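# Flip open the lids of two empty sample tubes

## Task

Swing open the hinged caps on both empty sample tubes, and finish with both tubes still standing in their rack with the caps open.

## Robot and tools

Robot: two arms on one table. left_arm carries a left hand, its base on the +y side of the scene; right_arm carries a right hand, based on the -y side. Calibrated bases: left_arm (-0.024, +0.535, 0) m, quat_wxyz (+0.700, 0, 0, -0.714); right_arm (-0.039, -0.511, 0) m, quat_wxyz (+0.714, 0, 0, +0.701). Scene frame: origin on the tabletop halfway between the nominal bases, +z up, table at z = 0. Each hand has four fingers and a thumb, each driven by a motor.

Frames. Reported hand positions (m), orientations (quat_wxyz) and velocities belong to each arm's own base frame. Fixed cameras and the table use the scene frame. Motion offsets use the axes of that arm's current Hand target. Hand point: a spot 0.05 m in front of the palm and 0.15 m out from the wrist flange. +z runs along straight fingers, which reach 0.06 to 0.07 m past it. +y points out of the palm, and finger centre lines sit 0.06 m on the -y side. On the right hand +x points across the palm away from the thumb; on the left hand +x points toward the thumb. A wrist bracket on the little-finger side can strike objects, and with fingers level the wrist may hang below the hand point and reach the table first.

The 28-number row, used by both motion tools. All values lie in [-1, 1], and both arms are always present: left_arm dx, dy, dz, rx, ry, rz; then the left hand's little, ring, middle, index, thumb_bend, thumb_turn, force_limit, speed; then the same fourteen for right_arm. The six pose numbers are offsets, not poses: they are measured from the arm's Hand target when the action or move began, in that target's own axes. 1.0 equals 0.6 m of travel or 180 degrees; rx, ry, rz together make one rotation vector. Sending all six as 0 asks for the Hand target again. The six finger numbers are absolute targets: +1 open/straight, -1 curled; thumb_turn +1 sits beside the palm, -1 in front of it, facing the fingers. force_limit scales linearly from about 0 N at -1 to 10 N at +1 (15 N for the two thumb motors). speed climbs from near zero at -1 to full at +0.48 and stays full above that. For a soft grip, close with speed at -0.94 or lower. To keep a hand unchanged, resend its last eight numbers; before any have been sent in a scene, use hand_measured plus hand_force_limit and hand_speed. A thumb turned in front can grasp items 0.035 to 0.065 m across, or a handle as thin as 0.025 m.

Tools.
execute_actions: actions is a list of actions; each action is a table of up to 15 rows, one per 1/30 s step, and a short table repeats its final row to fill 15. Every row counts from the action's starting Hand target. cameras is optional: a list of names, ["all"], or [].
move: target is either one row or a list of up to 15 rows, every one offset from the same starting Hand targets. speed is m/s (0.002 to 3.6, default 0.25; rotation capped at twice that in rad/s), one value or one per target. blend (m) rounds corners in a list. stop_force (3 to 120 N) ends an arm's path when the wrist senses that much resistance; zero (true by default) re-zeroes before the move; blocking=false returns early but cannot combine with stop_force. Paths are straight, do not avoid obstacles, and give up after 10 s.
wait: seconds 0 to 10, arms hold their last command. stop: brakes a running move. zoom_image: camera plus region [x0, y0, x1, y1] in pixels, no more than 504 wide or tall. show_instructions: displays reference images. zero_wrist_force: arm is left_arm or right_arm. finished_scene: scene is 1 or 2; irreversible.

Results. Each arm reports end_effector_position, end_effector_quat_wxyz, velocities, Hand target (its last commanded pose after clipping), joint positions and torques, wrist force and torque along hand axes plus the peak reading since the last shown one, and motor temperatures. hand_measured, hand_stopped_by (moving, target, force, stalled, fault) and hand_load_n (positive when something pushes a finger open) follow the finger order above. A move adds a move: line with its ending (done, off_target, moving, held, fault) and limits (paced = pose clipped, held = steps withheld). Commanded orientation is clipped to within 32 degrees of the measured one each step, and hands often stop a little short of the Hand target. Cameras: cam_high and cam_low (896x504, fixed), cam_left_wrist and cam_right_wrist (672x504, fisheye on the hands).

Cautions. Nothing may fall or be left off the table. Avoid drops, slams, fast impacts, hard presses and heavy finger loads. Contact torque of 142 N m on the three big joints or 26.6 N m on wrist joints, or roughly 150 N of outside force, freezes the arm for 10 s. Keep the arms apart; never close a hand on the other hand. Motors reaching 70 C give a MOTOR HOT warning, and at 85 C the arm brakes for 30 to 60 s. Do not route paths close to an arm's own base.

Each tool is called after ">>>" as name(argument=value, ...) on one line, values as JSON.

Reference images:

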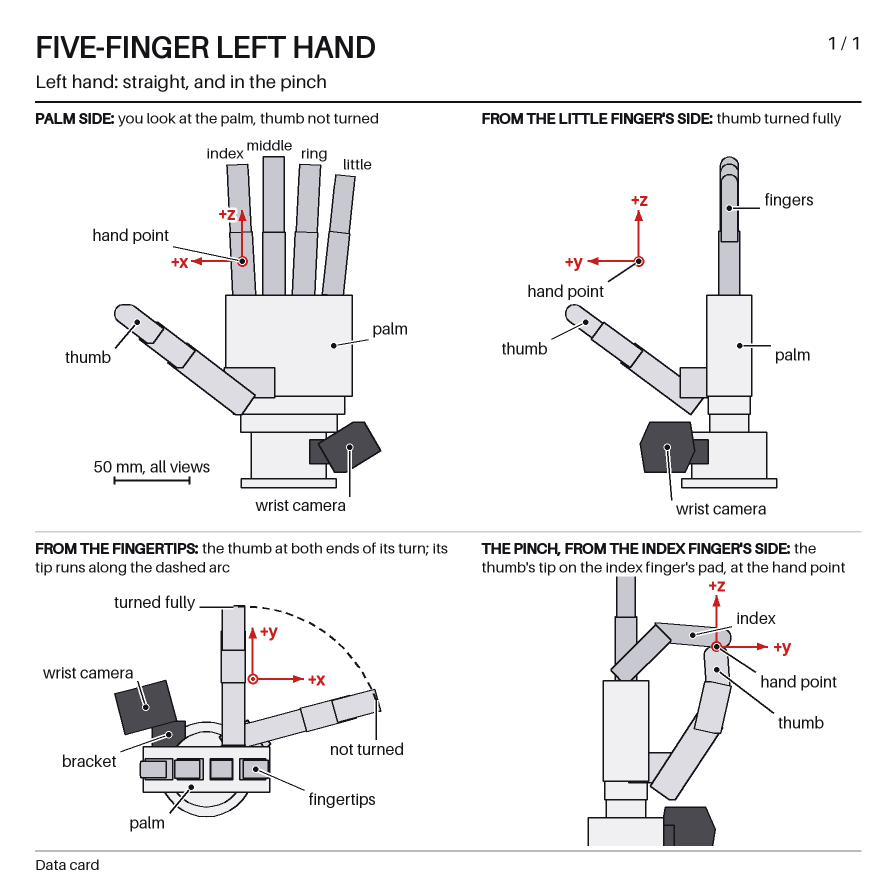

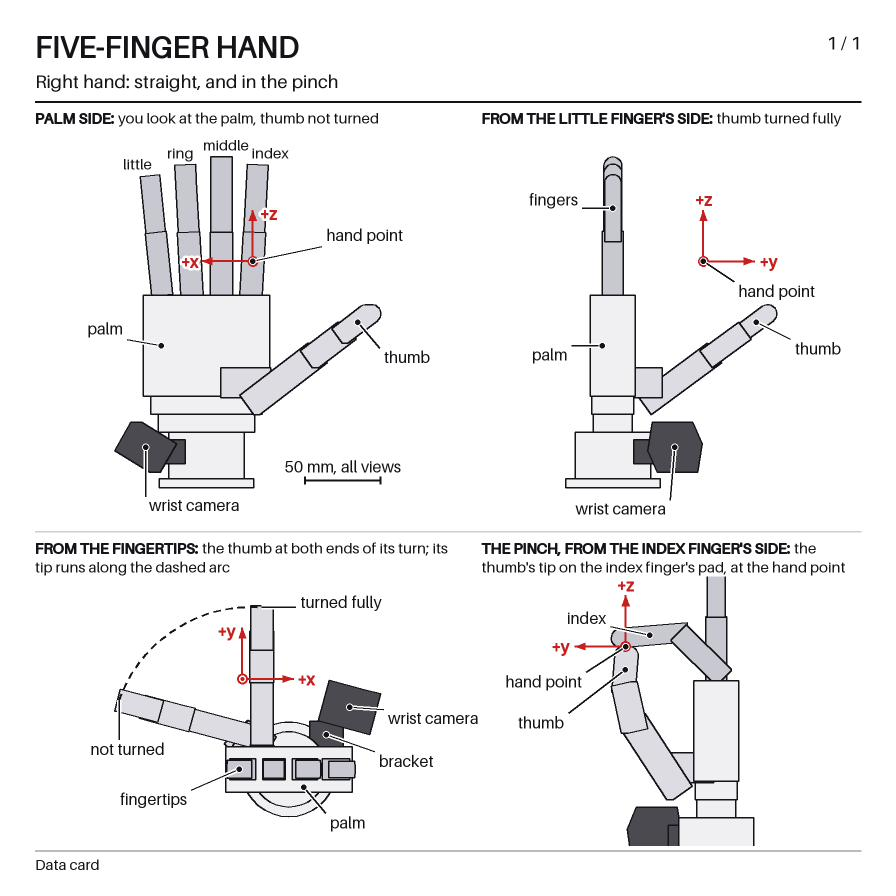

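## Session

>>> execute_actions(actions=[])

Scene clock: 0.00 s.
left_arm: end_effector_position=(+0.2612, +0.1119, +0.4896) hand_measured=(+1.000, +1.000, +1.000, +1.000, +1.000, +1.000) hand_load_n=(+0.0, +0.0, +0.0, +0.0, +0.0, +0.0) hand_stopped_by=(target, target, target, target, target, target) hand_force_limit=0.00 hand_speed=-0.80 end_effector_quat_wxyz=(+0.004, +0.907, +0.421, +0.010) | right_arm: end_effector_position=(+0.2680, -0.1293, +0.4801) hand_measured=(+1.000, +1.000, +1.000, +1.000, +1.000, +1.000) hand_load_n=(+0.0, +0.0, +0.0, +0.5, +0.0, -0.5) hand_stopped_by=(target, target, target, target, target, target) hand_force_limit=0.00 hand_speed=-0.80 end_effector_quat_wxyz=(-0.001, +0.434, +0.901, +0.011)
Joint positions: left_arm=[4.352 -1.397 -1.329 1.164 -1.552 1.912] | right_arm=[-1.204 -1.702 1.326 1.963 1.556 -1.878]
Joint velocities: within noise
Joint torques (N m): no reading
Motor temperatures (°C): left_arm=[35 33 29 35 33 32] | right_arm=[28 30 31 41 39 34]
Wrist force (N): no reading
Wrist torque (N m): no reading
Wrist force, peak (N): no reading
Hand target: left_arm +0.2612, +0.1119, +0.4896; +0.004, +0.907, +0.421, +0.010 | right_arm +0.2680, -0.1293, +0.4801; -0.001, +0.434, +0.901, +0.011

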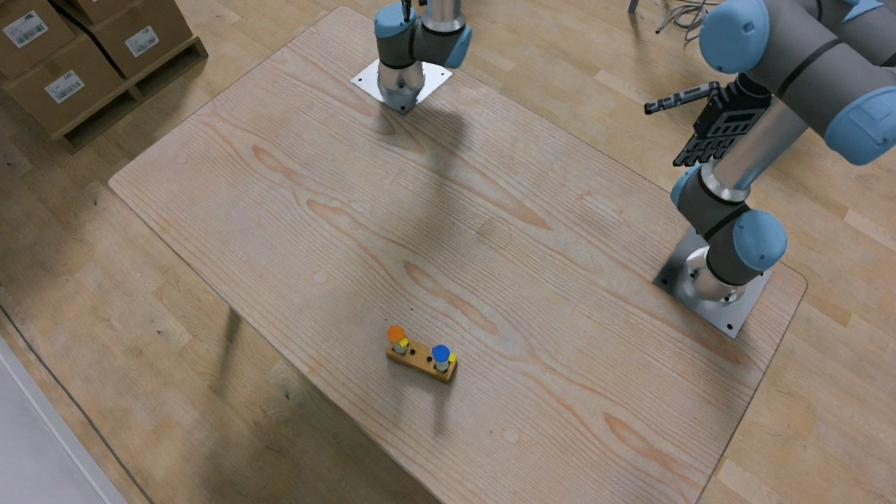

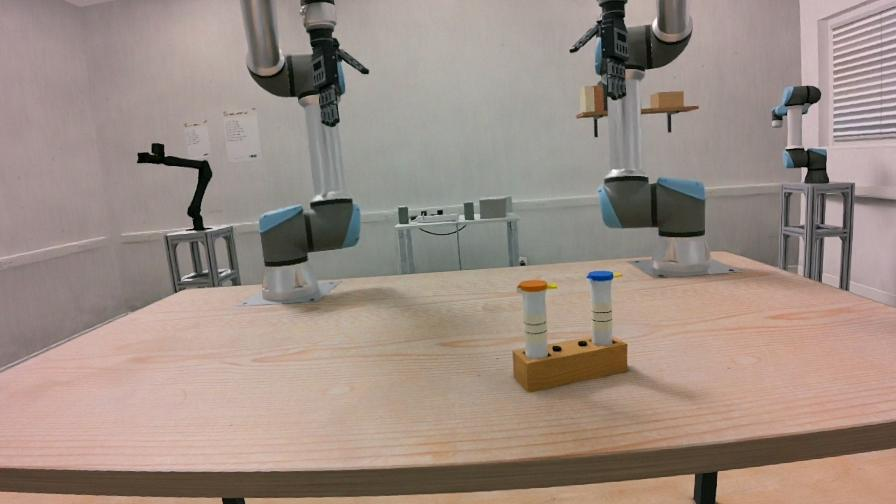

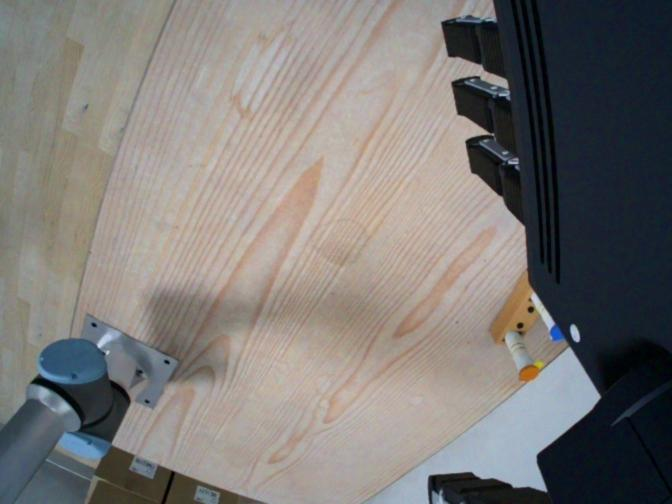

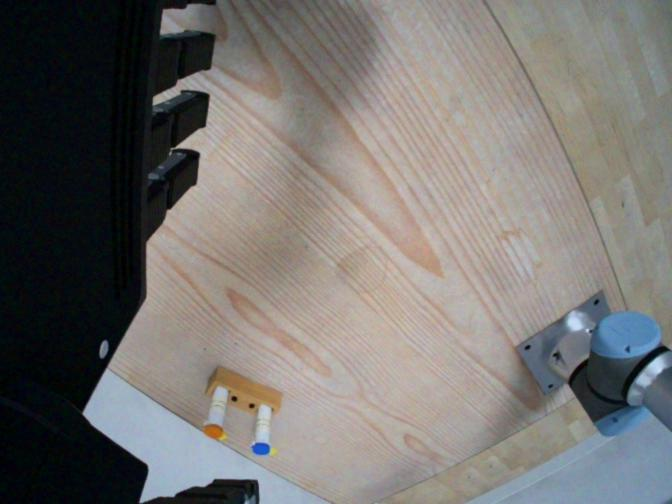

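>>> zoom_image(camera="cam_low", region=[480, 240, 680, 410])

>>> zoom_image(camera="cam_high", region=[360, 300, 490, 400])

>>> zoom_image(camera="cam_right_wrist", region=[180, 350, 310, 470])

Scaled by 2.520.

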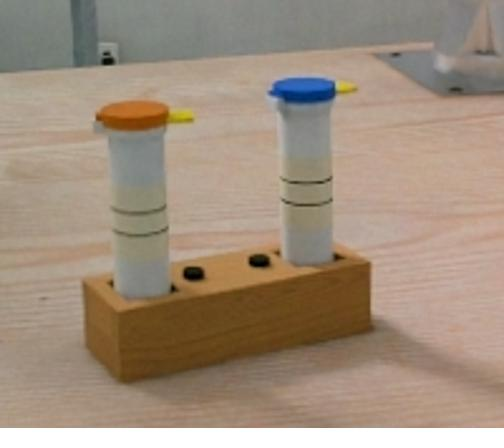

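Scaled by 3.877.

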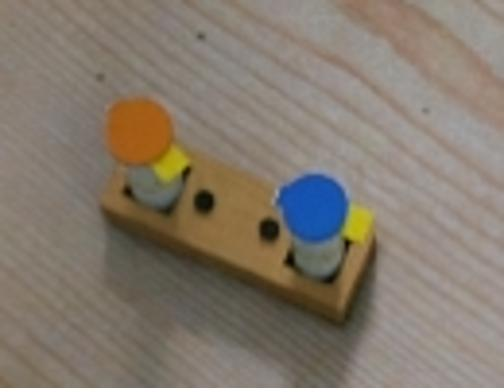

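Scaled by 3.877 from the camera's 672x504 image, which has a finer 960x720 frame.

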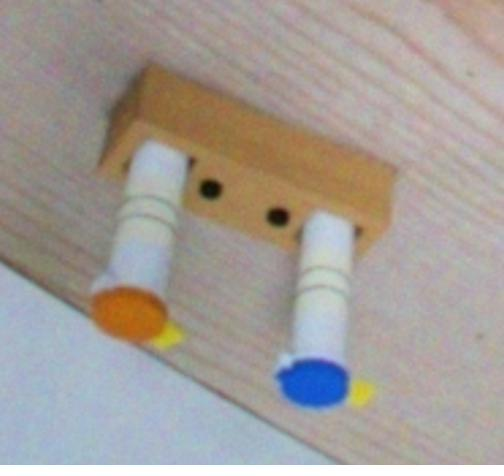

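>>> move(target=[0.557, -0.339, 0.357, 0.008, 0.003, -0.729, 1, 1, 1, 0, 1, 1, 0.5, 0.0, 0, 0, 0, 0, 0, 0, 1, 1, 1, 1, 1, 1, 0, -0.8], speed=0.5, cameras=["all"])

Scene clock: 182.13 s.
left_arm: end_effector_position=(+0.3261, +0.4987, +0.2773) hand_measured=(+1.000, +1.000, +1.000, +0.000, +1.000, +1.000) hand_load_n=(+0.0, +0.0, +0.0, +0.0, +0.0, +0.0) hand_stopped_by=(target, target, target, target, target, target) hand_force_limit=0.50 hand_speed=0.00 end_effector_quat_wxyz=(+0.000, -0.009, +1.000, +0.000) | right_arm: end_effector_position=(+0.2680, -0.1293, +0.4801) hand_measured=(+1.000, +1.000, +1.000, +1.000, +1.000, +1.000) hand_load_n=(+0.0, +0.0, +0.0, +0.0, +0.0, +0.0) hand_stopped_by=(target, target, target, target, target, target) hand_force_limit=0.00 hand_speed=-0.80 end_effector_quat_wxyz=(-0.001, +0.434, +0.901, +0.011)
Joint positions: left_arm=[4.266 -2.227 -0.843 1.498 -1.571 -0.464] | right_arm=[-1.204 -1.702 1.326 1.963 1.556 -1.878]
Joint torques (N m): left_arm=[-9.49 36.86 21.23 -1.39 0.68 -1.26] | right_arm=[1.58 -11.23 -14.92 2.33 -0.09 -0.05]
Wrist force (N): left_arm=[0.3 -0.1 -0.2] | right_arm=[0.1 0.0 0.0]
Wrist torque (N m): left_arm=[-0.02 -0.02 -0.03] | right_arm=[0.01 -0.02 0.01]
Wrist force, peak (N): left_arm=[-0.6 0.5 -0.5] | right_arm=[-0.3 0.1 0.3]
Hand target: left_arm +0.3262, +0.4987, +0.2772; +0.000, -0.009, +1.000, +0.000 | right_arm +0.2680, -0.1293, +0.4801; -0.001, +0.434, +0.901, +0.011
Off the commanded pose: left_arm 0.000 m, 0 deg | right_arm 0.000 m, 0 deg.
move: done
camera_calibration:
cam_left_wrist: T_world_to_cam=[[-0.281419, -0.959433, -0.0170659, 0.576218], [-0.832317, 0.235206, 0.501923, 0.0125305], [-0.477548, 0.155455, -0.864744, 0.433316], [0, 0, 0, 1]] pos_world=[0.379518, 0.482534, 0.378252]

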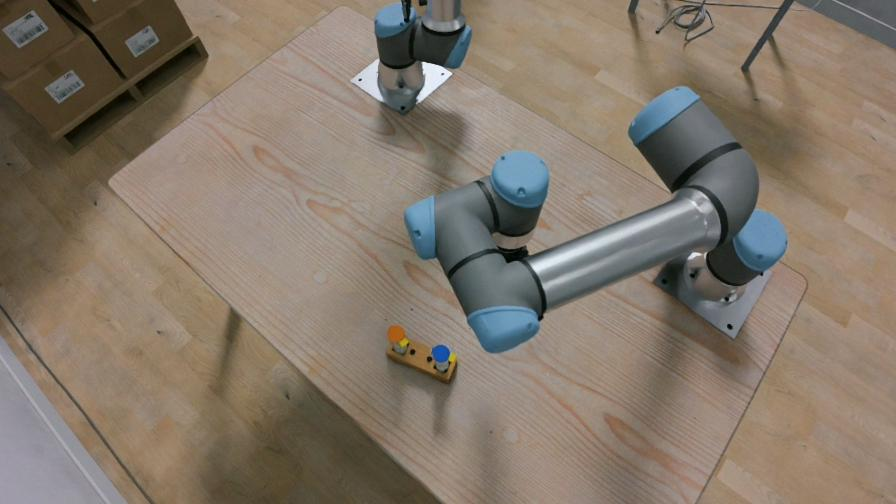

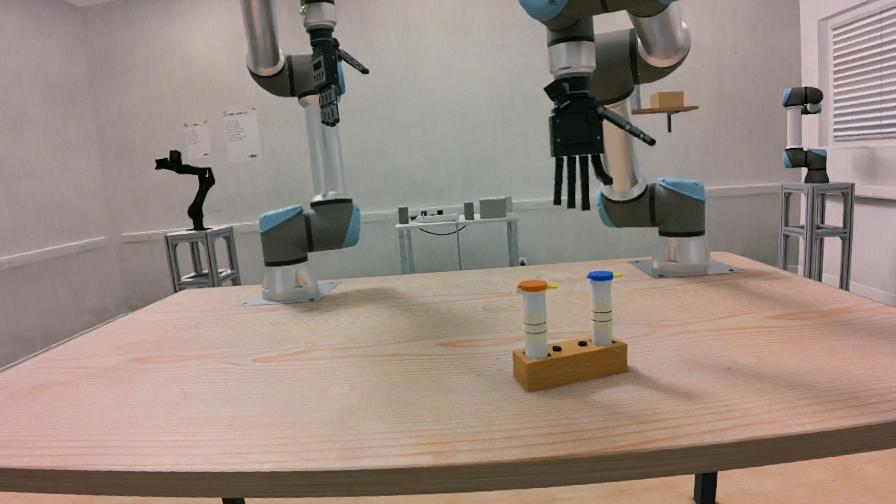

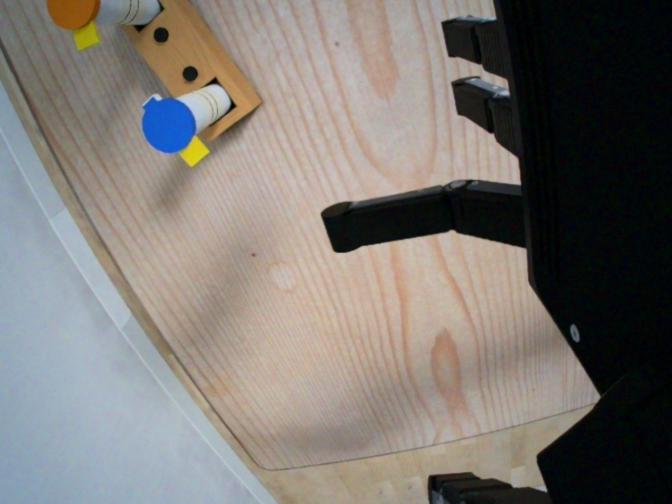

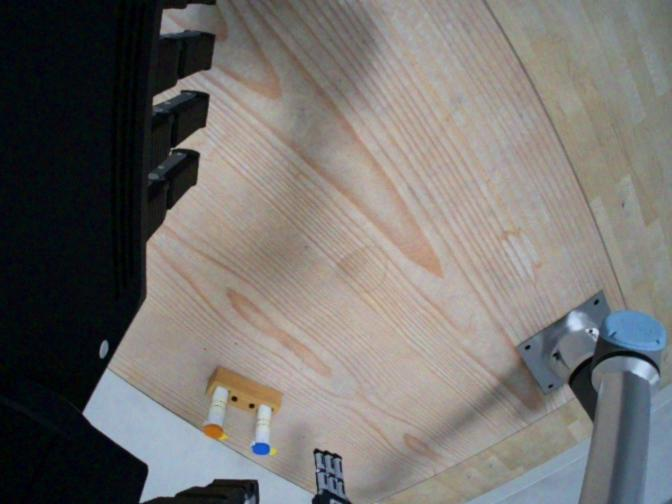

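>>> zoom_image(camera="cam_low", region=[520, 60, 680, 220])

>>> zoom_image(camera="cam_left_wrist", region=[0, 0, 500, 300])

Scaled by 3.150.

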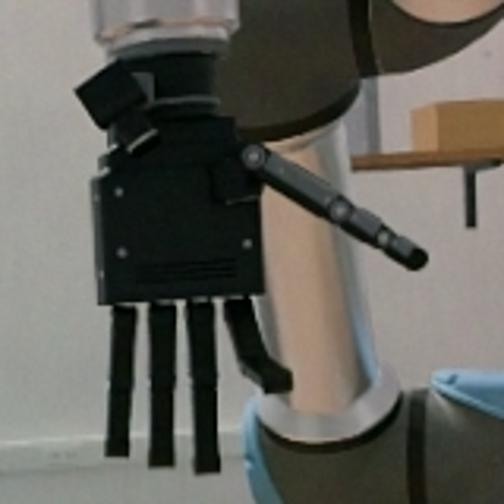

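Scaled by 1.008 from the camera's 672x504 image, which has a finer 960x720 frame.

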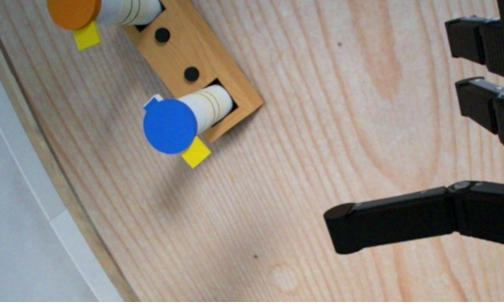

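>>> move(target=[-0.193, 0.053, 0.243, 0, 0, 0, 1, 1, 1, 0, 1, 1, 0.5, 0.0, 0, 0, 0, 0, 0, 0, 1, 1, 1, 1, 1, 1, 0, -0.8], speed=0.3, cameras=["all"])

>>> zoom_image(camera="cam_low", region=[460, 200, 660, 400])

>>> zoom_image(camera="cam_left_wrist", region=[100, 50, 500, 350])

Scene clock: 216.80 s.
left_arm: end_effector_position=(+0.4413, +0.5325, +0.1314) hand_measured=(+1.000, +1.000, +1.000, +0.000, +1.000, +1.000) hand_load_n=(+0.0, +0.0, +0.0, +0.0, +0.0, +0.0) hand_stopped_by=(target, target, target, target, target, target) hand_force_limit=0.50 hand_speed=0.00 end_effector_quat_wxyz=(+0.000, -0.009, +1.000, +0.000) | right_arm: end_effector_position=(+0.2680, -0.1293, +0.4801) hand_measured=(+1.000, +1.000, +1.000, +1.000, +1.000, +1.000) hand_load_n=(-0.5, +0.0, +0.0, +0.0, +0.0, +0.0) hand_stopped_by=(target, target, target, target, target, target) hand_force_limit=0.00 hand_speed=-0.80 end_effector_quat_wxyz=(-0.001, +0.434, +0.901, +0.011)
Joint positions: left_arm=[4.127 -2.595 -0.55 1.574 -1.571 -0.603] | right_arm=[-1.204 -1.702 1.326 1.963 1.556 -1.878]
Joint torques (N m): left_arm=[9.68 45.45 19.7 -1.29 -1.77 1.03] | right_arm=[0.48 -11.49 -17.24 2.49 -0.14 -0.14]
Wrist force (N): left_arm=[0.4 -0.3 -0.1] | right_arm=[0.1 0.1 0.4]
Wrist torque (N m): left_arm=[-0.05 -0.04 0.00] | right_arm=[0.00 -0.02 0.01]
Wrist force, peak (N): left_arm=[1.6 -0.4 -1.9] | right_arm=[0.0 0.1 0.4]
Hand target: left_arm +0.4413, +0.5325, +0.1313; +0.000, -0.009, +1.000, +0.000 | right_arm +0.2680, -0.1293, +0.4801; -0.001, +0.434, +0.901, +0.011
Off the commanded pose: left_arm 0.000 m, 0 deg | right_arm 0.000 m, 0 deg.
move: done
camera_calibration:
cam_left_wrist: T_world_to_cam=[[-0.281408, -0.959436, -0.0171052, 0.638581], [-0.832365, 0.23519, 0.50185, 0.173743], [-0.47747, 0.155462, -0.864785, 0.356877], [0, 0, 0, 1]] pos_world=[0.494717, 0.516334, 0.232352]

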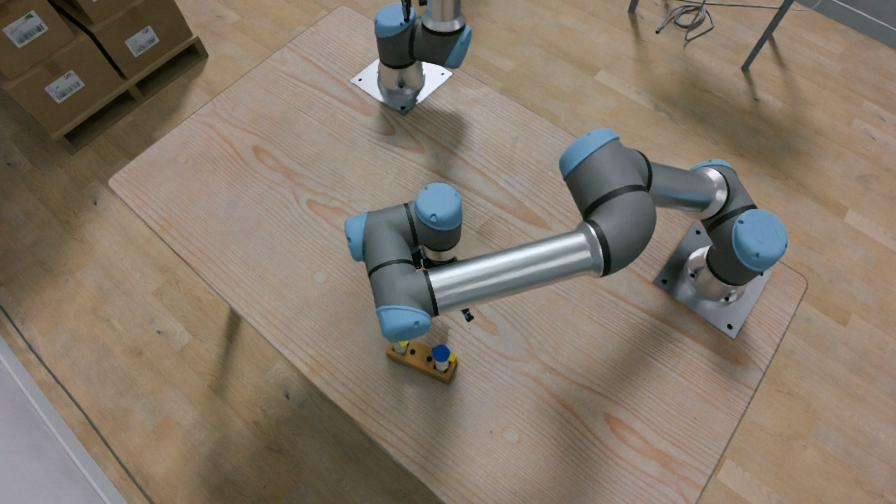

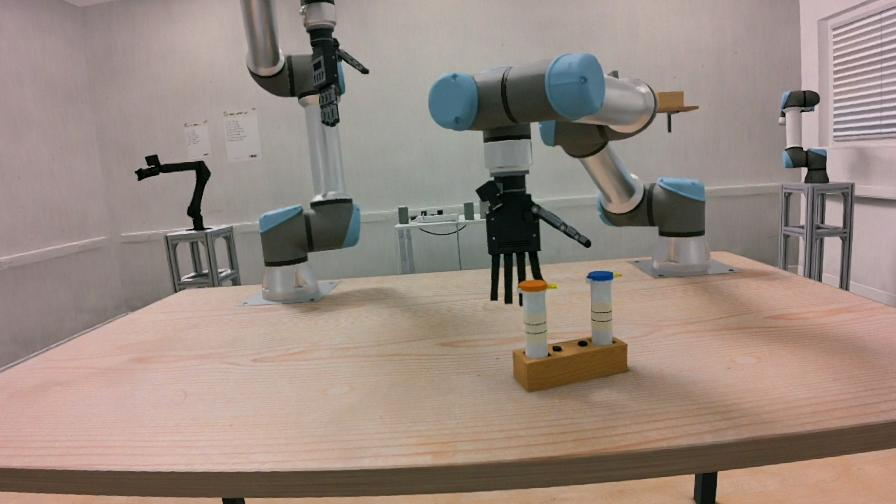

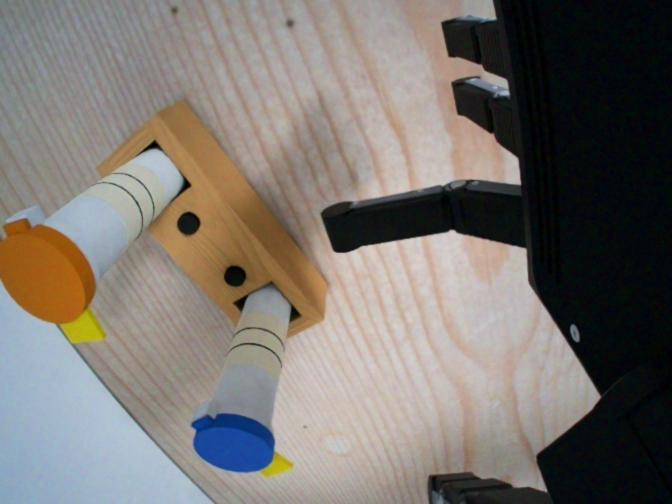

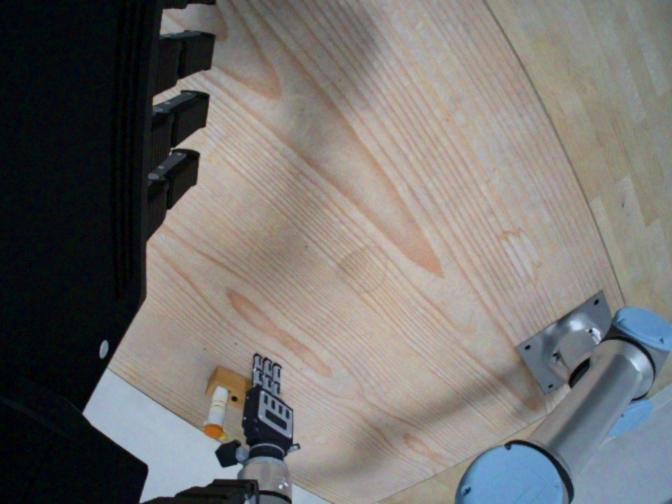

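Scaled by 2.520.

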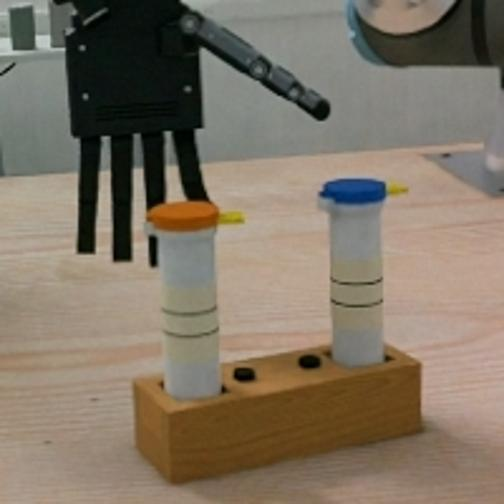

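Scaled by 1.260 from the camera's 672x504 image, which has a finer 960x720 frame.

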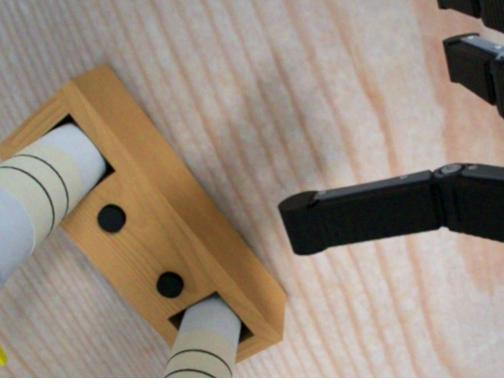

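>>> move(target=[0.0033, 0.0917, 0, 0, 0, 0, 1, 1, 1, 0, 1, 1, 0.5, 0.0, 0, 0, 0, 0, 0, 0, 1, 1, 1, 1, 1, 1, 0, -0.8], speed=0.15, cameras=["cam_low", "cam_left_wrist"])

>>> zoom_image(camera="cam_low", region=[480, 240, 640, 400])

>>> zoom_image(camera="cam_left_wrist", region=[100, 50, 500, 350])

Scene clock: 228.00 s.
left_arm: end_effector_position=(+0.4376, +0.5867, +0.1311) hand_measured=(+1.000, +1.000, +1.000, +0.000, +1.000, +1.000) hand_load_n=(+0.0, +0.0, +0.0, +0.0, -0.5, +0.0) hand_stopped_by=(target, target, target, target, target, target) hand_force_limit=0.50 hand_speed=0.00 end_effector_quat_wxyz=(+0.007, -0.006, +1.000, +0.009) end_effector_velocity=(+0.000, +0.000, +0.000) end_effector_angular_velocity=(+0.000, +0.000, -0.001) | right_arm: end_effector_position=(+0.2680, -0.1293, +0.4801) hand_measured=(+1.000, +1.000, +1.000, +1.000, +1.000, +1.000) hand_load_n=(+0.0, +0.0, +0.0, +0.0, +0.0, +0.0) hand_stopped_by=(target, target, target, target, target, target) hand_force_limit=0.00 hand_speed=-0.80 end_effector_quat_wxyz=(-0.001, +0.434, +0.901, +0.011)
Joint positions: left_arm=[4.176 -2.852 -0.035 1.338 -1.568 -0.548] | right_arm=[-1.204 -1.702 1.326 1.963 1.556 -1.878]
Joint velocities: left_arm=[-0.001 -0.002 0.005 -0.004 0 0.001] | right_arm=[within noise]
Joint torques (N m): left_arm=[-9.21 47.2 29.61 -4.05 0.91 -1.35] | right_arm=[-0.11 -10.78 -15.4 2.87 -0.42 0.09]
Wrist force (N): left_arm=[0.1 0.0 0.0] | right_arm=[-0.1 0.0 0.1]
Wrist torque (N m): left_arm=[-0.03 0.02 -0.07] | right_arm=[0.01 0.02 -0.01]
Wrist force, peak (N): left_arm=[0.1 -1.5 -0.3] | right_arm=[0.0 0.5 0.0]
Hand target: left_arm +0.4384, +0.5875, +0.1313; +0.000, -0.009, +1.000, +0.000 | right_arm +0.2680, -0.1293, +0.4801; -0.001, +0.434, +0.901, +0.011
Off the commanded pose: left_arm 0.001 m, 1 deg | right_arm 0.000 m, 0 deg.
elbow stopped short (left arm): the move would have taken joint 3 (elbow) straighter than the controller allows.
move: done
camera_calibration:
cam_left_wrist: T_world_to_cam=[[-0.286747, -0.957254, -0.0379576, 0.693298], [-0.837978, 0.231421, 0.494204, 0.163774], [-0.464294, 0.173519, -0.868517, 0.330507], [0, 0, 0, 1]] pos_world=[0.489492, 0.568412, 0.23243]
Images, in order (width x height): cam_low 896x504, cam_left_wrist 672x504.

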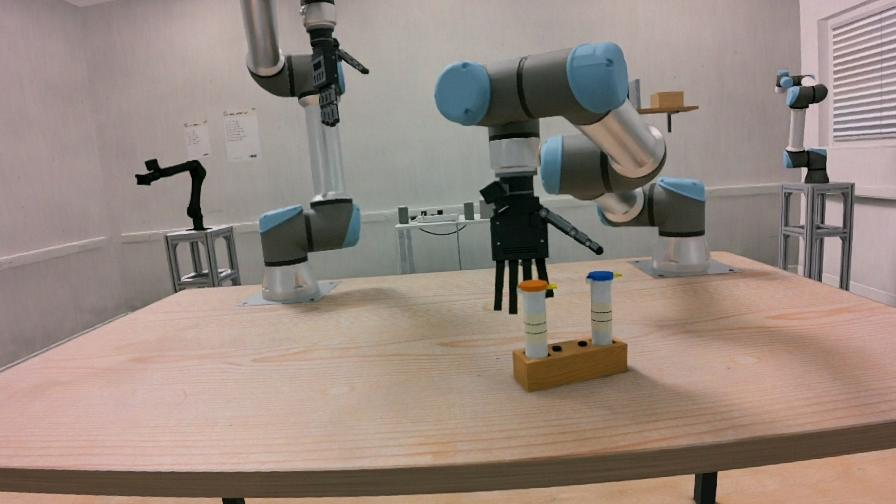

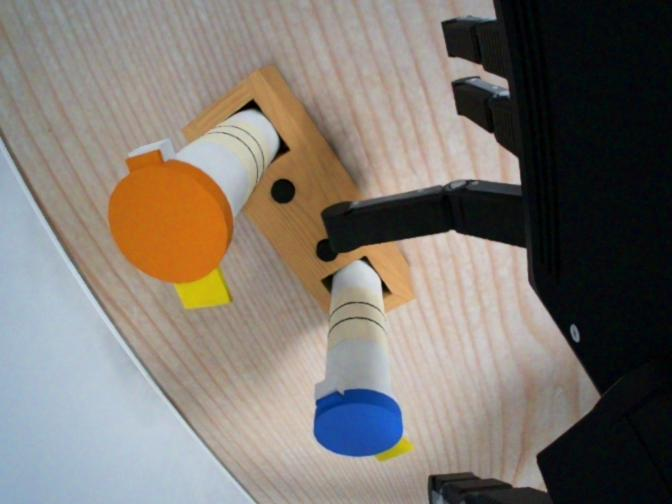

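Scaled by 3.150.

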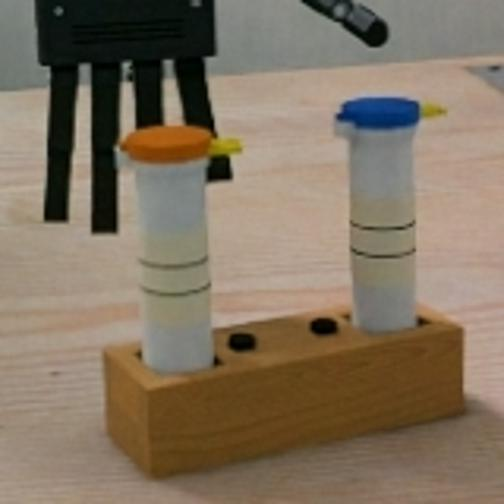

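Scaled by 1.260 from the camera's 672x504 image, which has a finer 960x720 frame.

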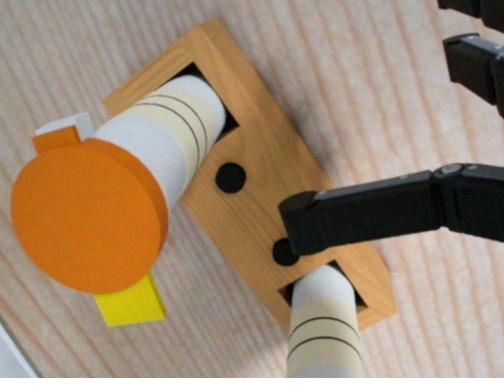

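>>> move(target=[0, -0.089, -0.0187, -0.139, 0, 0, 1, 1, 1, 0.2, 1, 1, 0.5, 0.0, 0, 0, 0, 0, 0, 0, 1, 1, 1, 1, 1, 1, 0, -0.8], speed=0.25, cameras=["cam_low", "cam_left_wrist"])

>>> zoom_image(camera="cam_low", region=[480, 240, 640, 400])

>>> zoom_image(camera="cam_left_wrist", region=[100, 50, 500, 350])

Scene clock: 286.07 s.
left_arm: end_effector_position=(+0.4394, +0.5341, +0.1426) hand_measured=(+1.000, +1.000, +1.000, +0.200, +1.000, +1.000) hand_load_n=(+0.0, +0.0, +0.0, +0.0, +0.0, +0.0) hand_stopped_by=(target, target, target, target, target, target) hand_force_limit=0.50 hand_speed=0.00 end_effector_quat_wxyz=(-0.002, -0.008, +0.976, +0.216) | right_arm: end_effector_position=(+0.2680, -0.1293, +0.4801) hand_measured=(+1.000, +1.000, +1.000, +1.000, +1.000, +1.000) hand_load_n=(+0.0, +0.0, +0.0, +0.0, +0.0, +0.0) hand_stopped_by=(target, target, target, target, target, target) hand_force_limit=0.00 hand_speed=-0.80 end_effector_quat_wxyz=(-0.001, +0.434, +0.901, +0.011)
Joint positions: left_arm=[4.034 -2.353 -1.01 2.136 -1.846 -0.648] | right_arm=[-1.204 -1.702 1.326 1.963 1.556 -1.878]
Joint torques (N m): left_arm=[7.16 43.64 16.86 -0.64 -1.61 -0.19] | right_arm=[0.22 -11.3 -16.32 2.81 -0.39 -0.09]
Wrist force (N): left_arm=[-0.2 0.7 0.0] | right_arm=[0.1 0.1 0.0]
Wrist torque (N m): left_arm=[-0.03 0.07 -0.18] | right_arm=[0.02 -0.01 0.01]
Wrist force, peak (N): left_arm=[-0.2 0.7 -0.5] | right_arm=[-0.4 0.1 -0.1]
Hand target: left_arm +0.4393, +0.5341, +0.1426; -0.002, -0.008, +0.976, +0.216 | right_arm +0.2680, -0.1293, +0.4801; -0.001, +0.434, +0.901, +0.011
Off the commanded pose: left_arm 0.000 m, 0 deg | right_arm 0.000 m, 0 deg.
move: done
camera_calibration:
cam_left_wrist: T_world_to_cam=[[-0.283415, -0.862625, -0.418991, 0.6462], [-0.828289, -0.0000128415, 0.5603, 0.281593], [-0.483335, 0.505843, -0.7145, 0.159406], [0, 0, 0, 1]] pos_world=[0.49343, 0.476798, 0.226871]
Images, in order (width x height): cam_low 896x504, cam_left_wrist 672x504.

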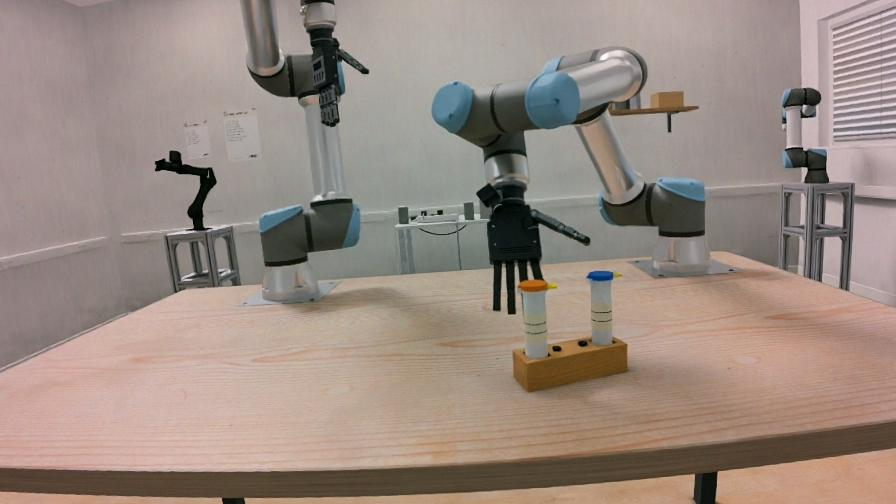

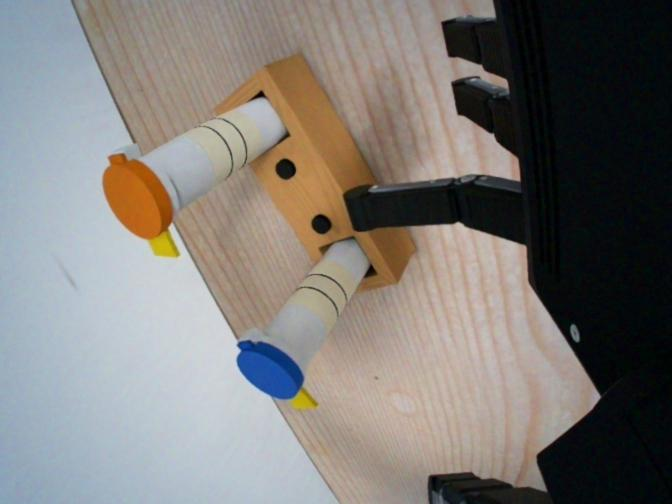

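Scaled by 3.150.

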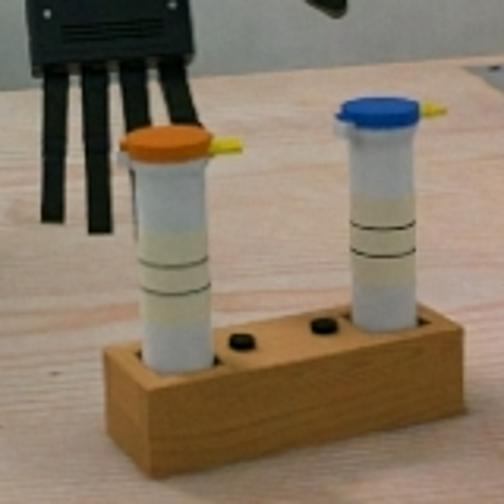

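Scaled by 1.260 from the camera's 672x504 image, which has a finer 960x720 frame.

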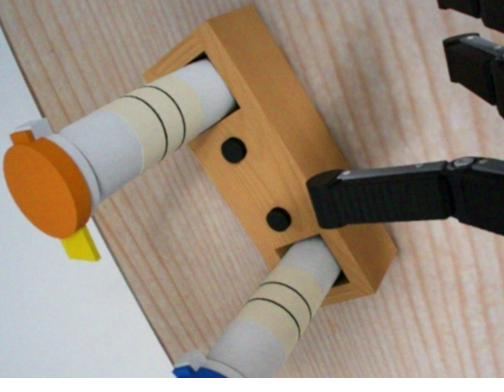

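>>> move(target=[0, 0.0906, 0.0423, 0, 0, 0, 1, 1, 1, 0.2, 1, 1, 0.5, 0.0, 0, 0, 0, 0, 0, 0, 1, 1, 1, 1, 1, 1, 0, -0.8], speed=0.15, cameras=["cam_low", "cam_left_wrist", "cam_high"])

>>> zoom_image(camera="cam_low", region=[480, 240, 640, 400])

>>> zoom_image(camera="cam_left_wrist", region=[100, 50, 500, 350])

Scene clock: 309.63 s.
left_arm: end_effector_position=(+0.4382, +0.5941, +0.1425) hand_measured=(+1.000, +1.000, +1.000, +0.200, +1.000, +1.000) hand_load_n=(+0.0, +0.0, +0.0, +0.0, +0.0, +0.0) hand_stopped_by=(target, target, target, target, target, target) hand_force_limit=0.50 hand_speed=0.00 end_effector_quat_wxyz=(-0.002, -0.008, +0.976, +0.216) | right_arm: end_effector_position=(+0.2680, -0.1293, +0.4801) hand_measured=(+1.000, +1.000, +1.000, +1.000, +1.000, +1.000) hand_load_n=(+0.0, +0.0, +0.0, +0.0, +0.0, +0.0) hand_stopped_by=(target, target, target, target, target, target) hand_force_limit=0.00 hand_speed=-0.80 end_effector_quat_wxyz=(-0.001, +0.434, +0.901, +0.011)
Joint positions: left_arm=[4.095 -2.466 -0.802 2.056 -1.825 -0.589] | right_arm=[-1.204 -1.702 1.326 1.963 1.556 -1.878]
Joint torques (N m): left_arm=[-7.51 53.01 21.63 -0.79 -2.21 -0.17] | right_arm=[0.44 -11.44 -17.13 3 -0.46 -0.01]
Wrist force (N): left_arm=[-0.1 0.6 0.0] | right_arm=[-0.3 0.2 0.2]
Wrist torque (N m): left_arm=[-0.07 0.08 -0.03] | right_arm=[0.02 0.03 -0.01]
Wrist force, peak (N): left_arm=[0.0 1.7 0.5] | right_arm=[0.0 0.2 0.3]
Hand target: left_arm +0.4383, +0.5941, +0.1425; -0.002, -0.008, +0.976, +0.216 | right_arm +0.2680, -0.1293, +0.4801; -0.001, +0.434, +0.901, +0.011
Off the commanded pose: left_arm 0.000 m, 0 deg | right_arm 0.000 m, 0 deg.
move: done
camera_calibration:
cam_left_wrist: T_world_to_cam=[[-0.283187, -0.862677, -0.419038, 0.69753], [-0.828244, -0.000310993, 0.560368, 0.280861], [-0.483547, 0.505755, -0.714419, 0.128586], [0, 0, 0, 1]] pos_world=[0.49233, 0.536797, 0.226771]
Images, in order (width x height): cam_high 896x504, cam_low 896x504, cam_left_wrist 672x504.

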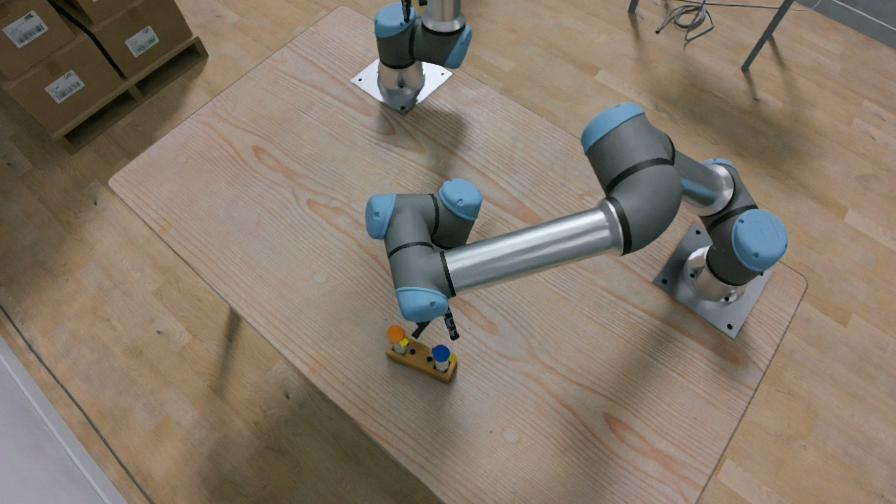

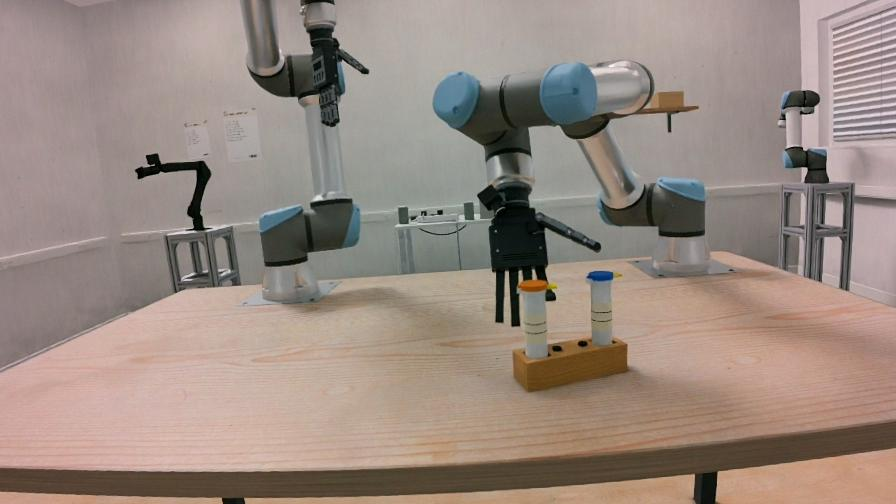

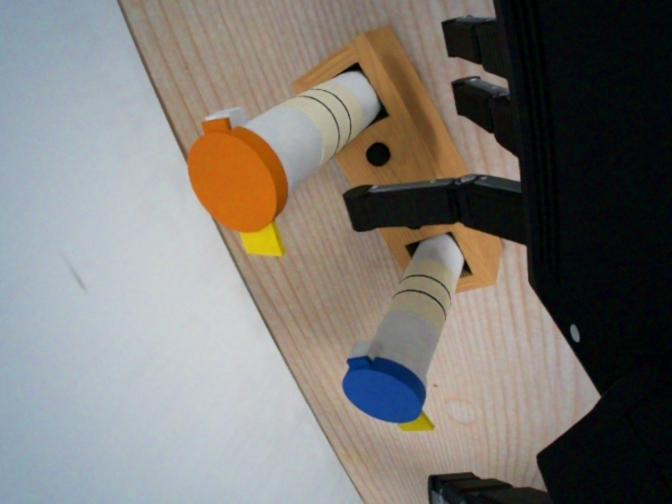

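Scaled by 3.150.

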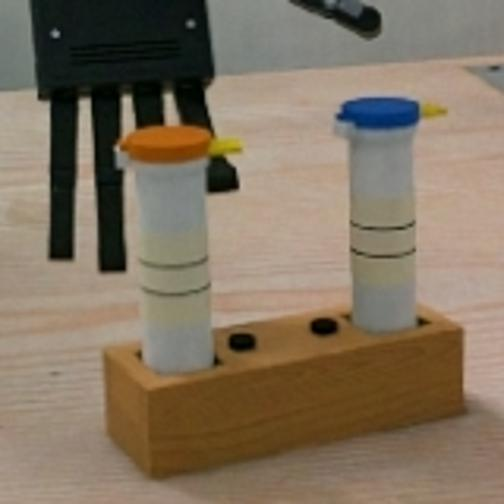

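Scaled by 1.260 from the camera's 672x504 image, which has a finer 960x720 frame.

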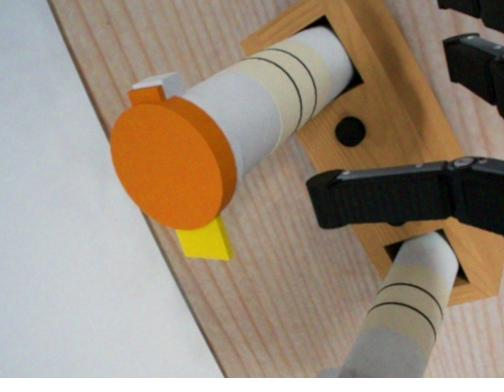

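>>> zoom_image(camera="cam_high", region=[370, 290, 480, 400])

Scaled by 4.582.

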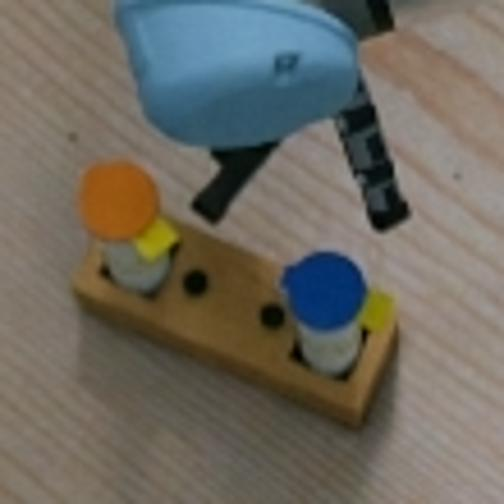

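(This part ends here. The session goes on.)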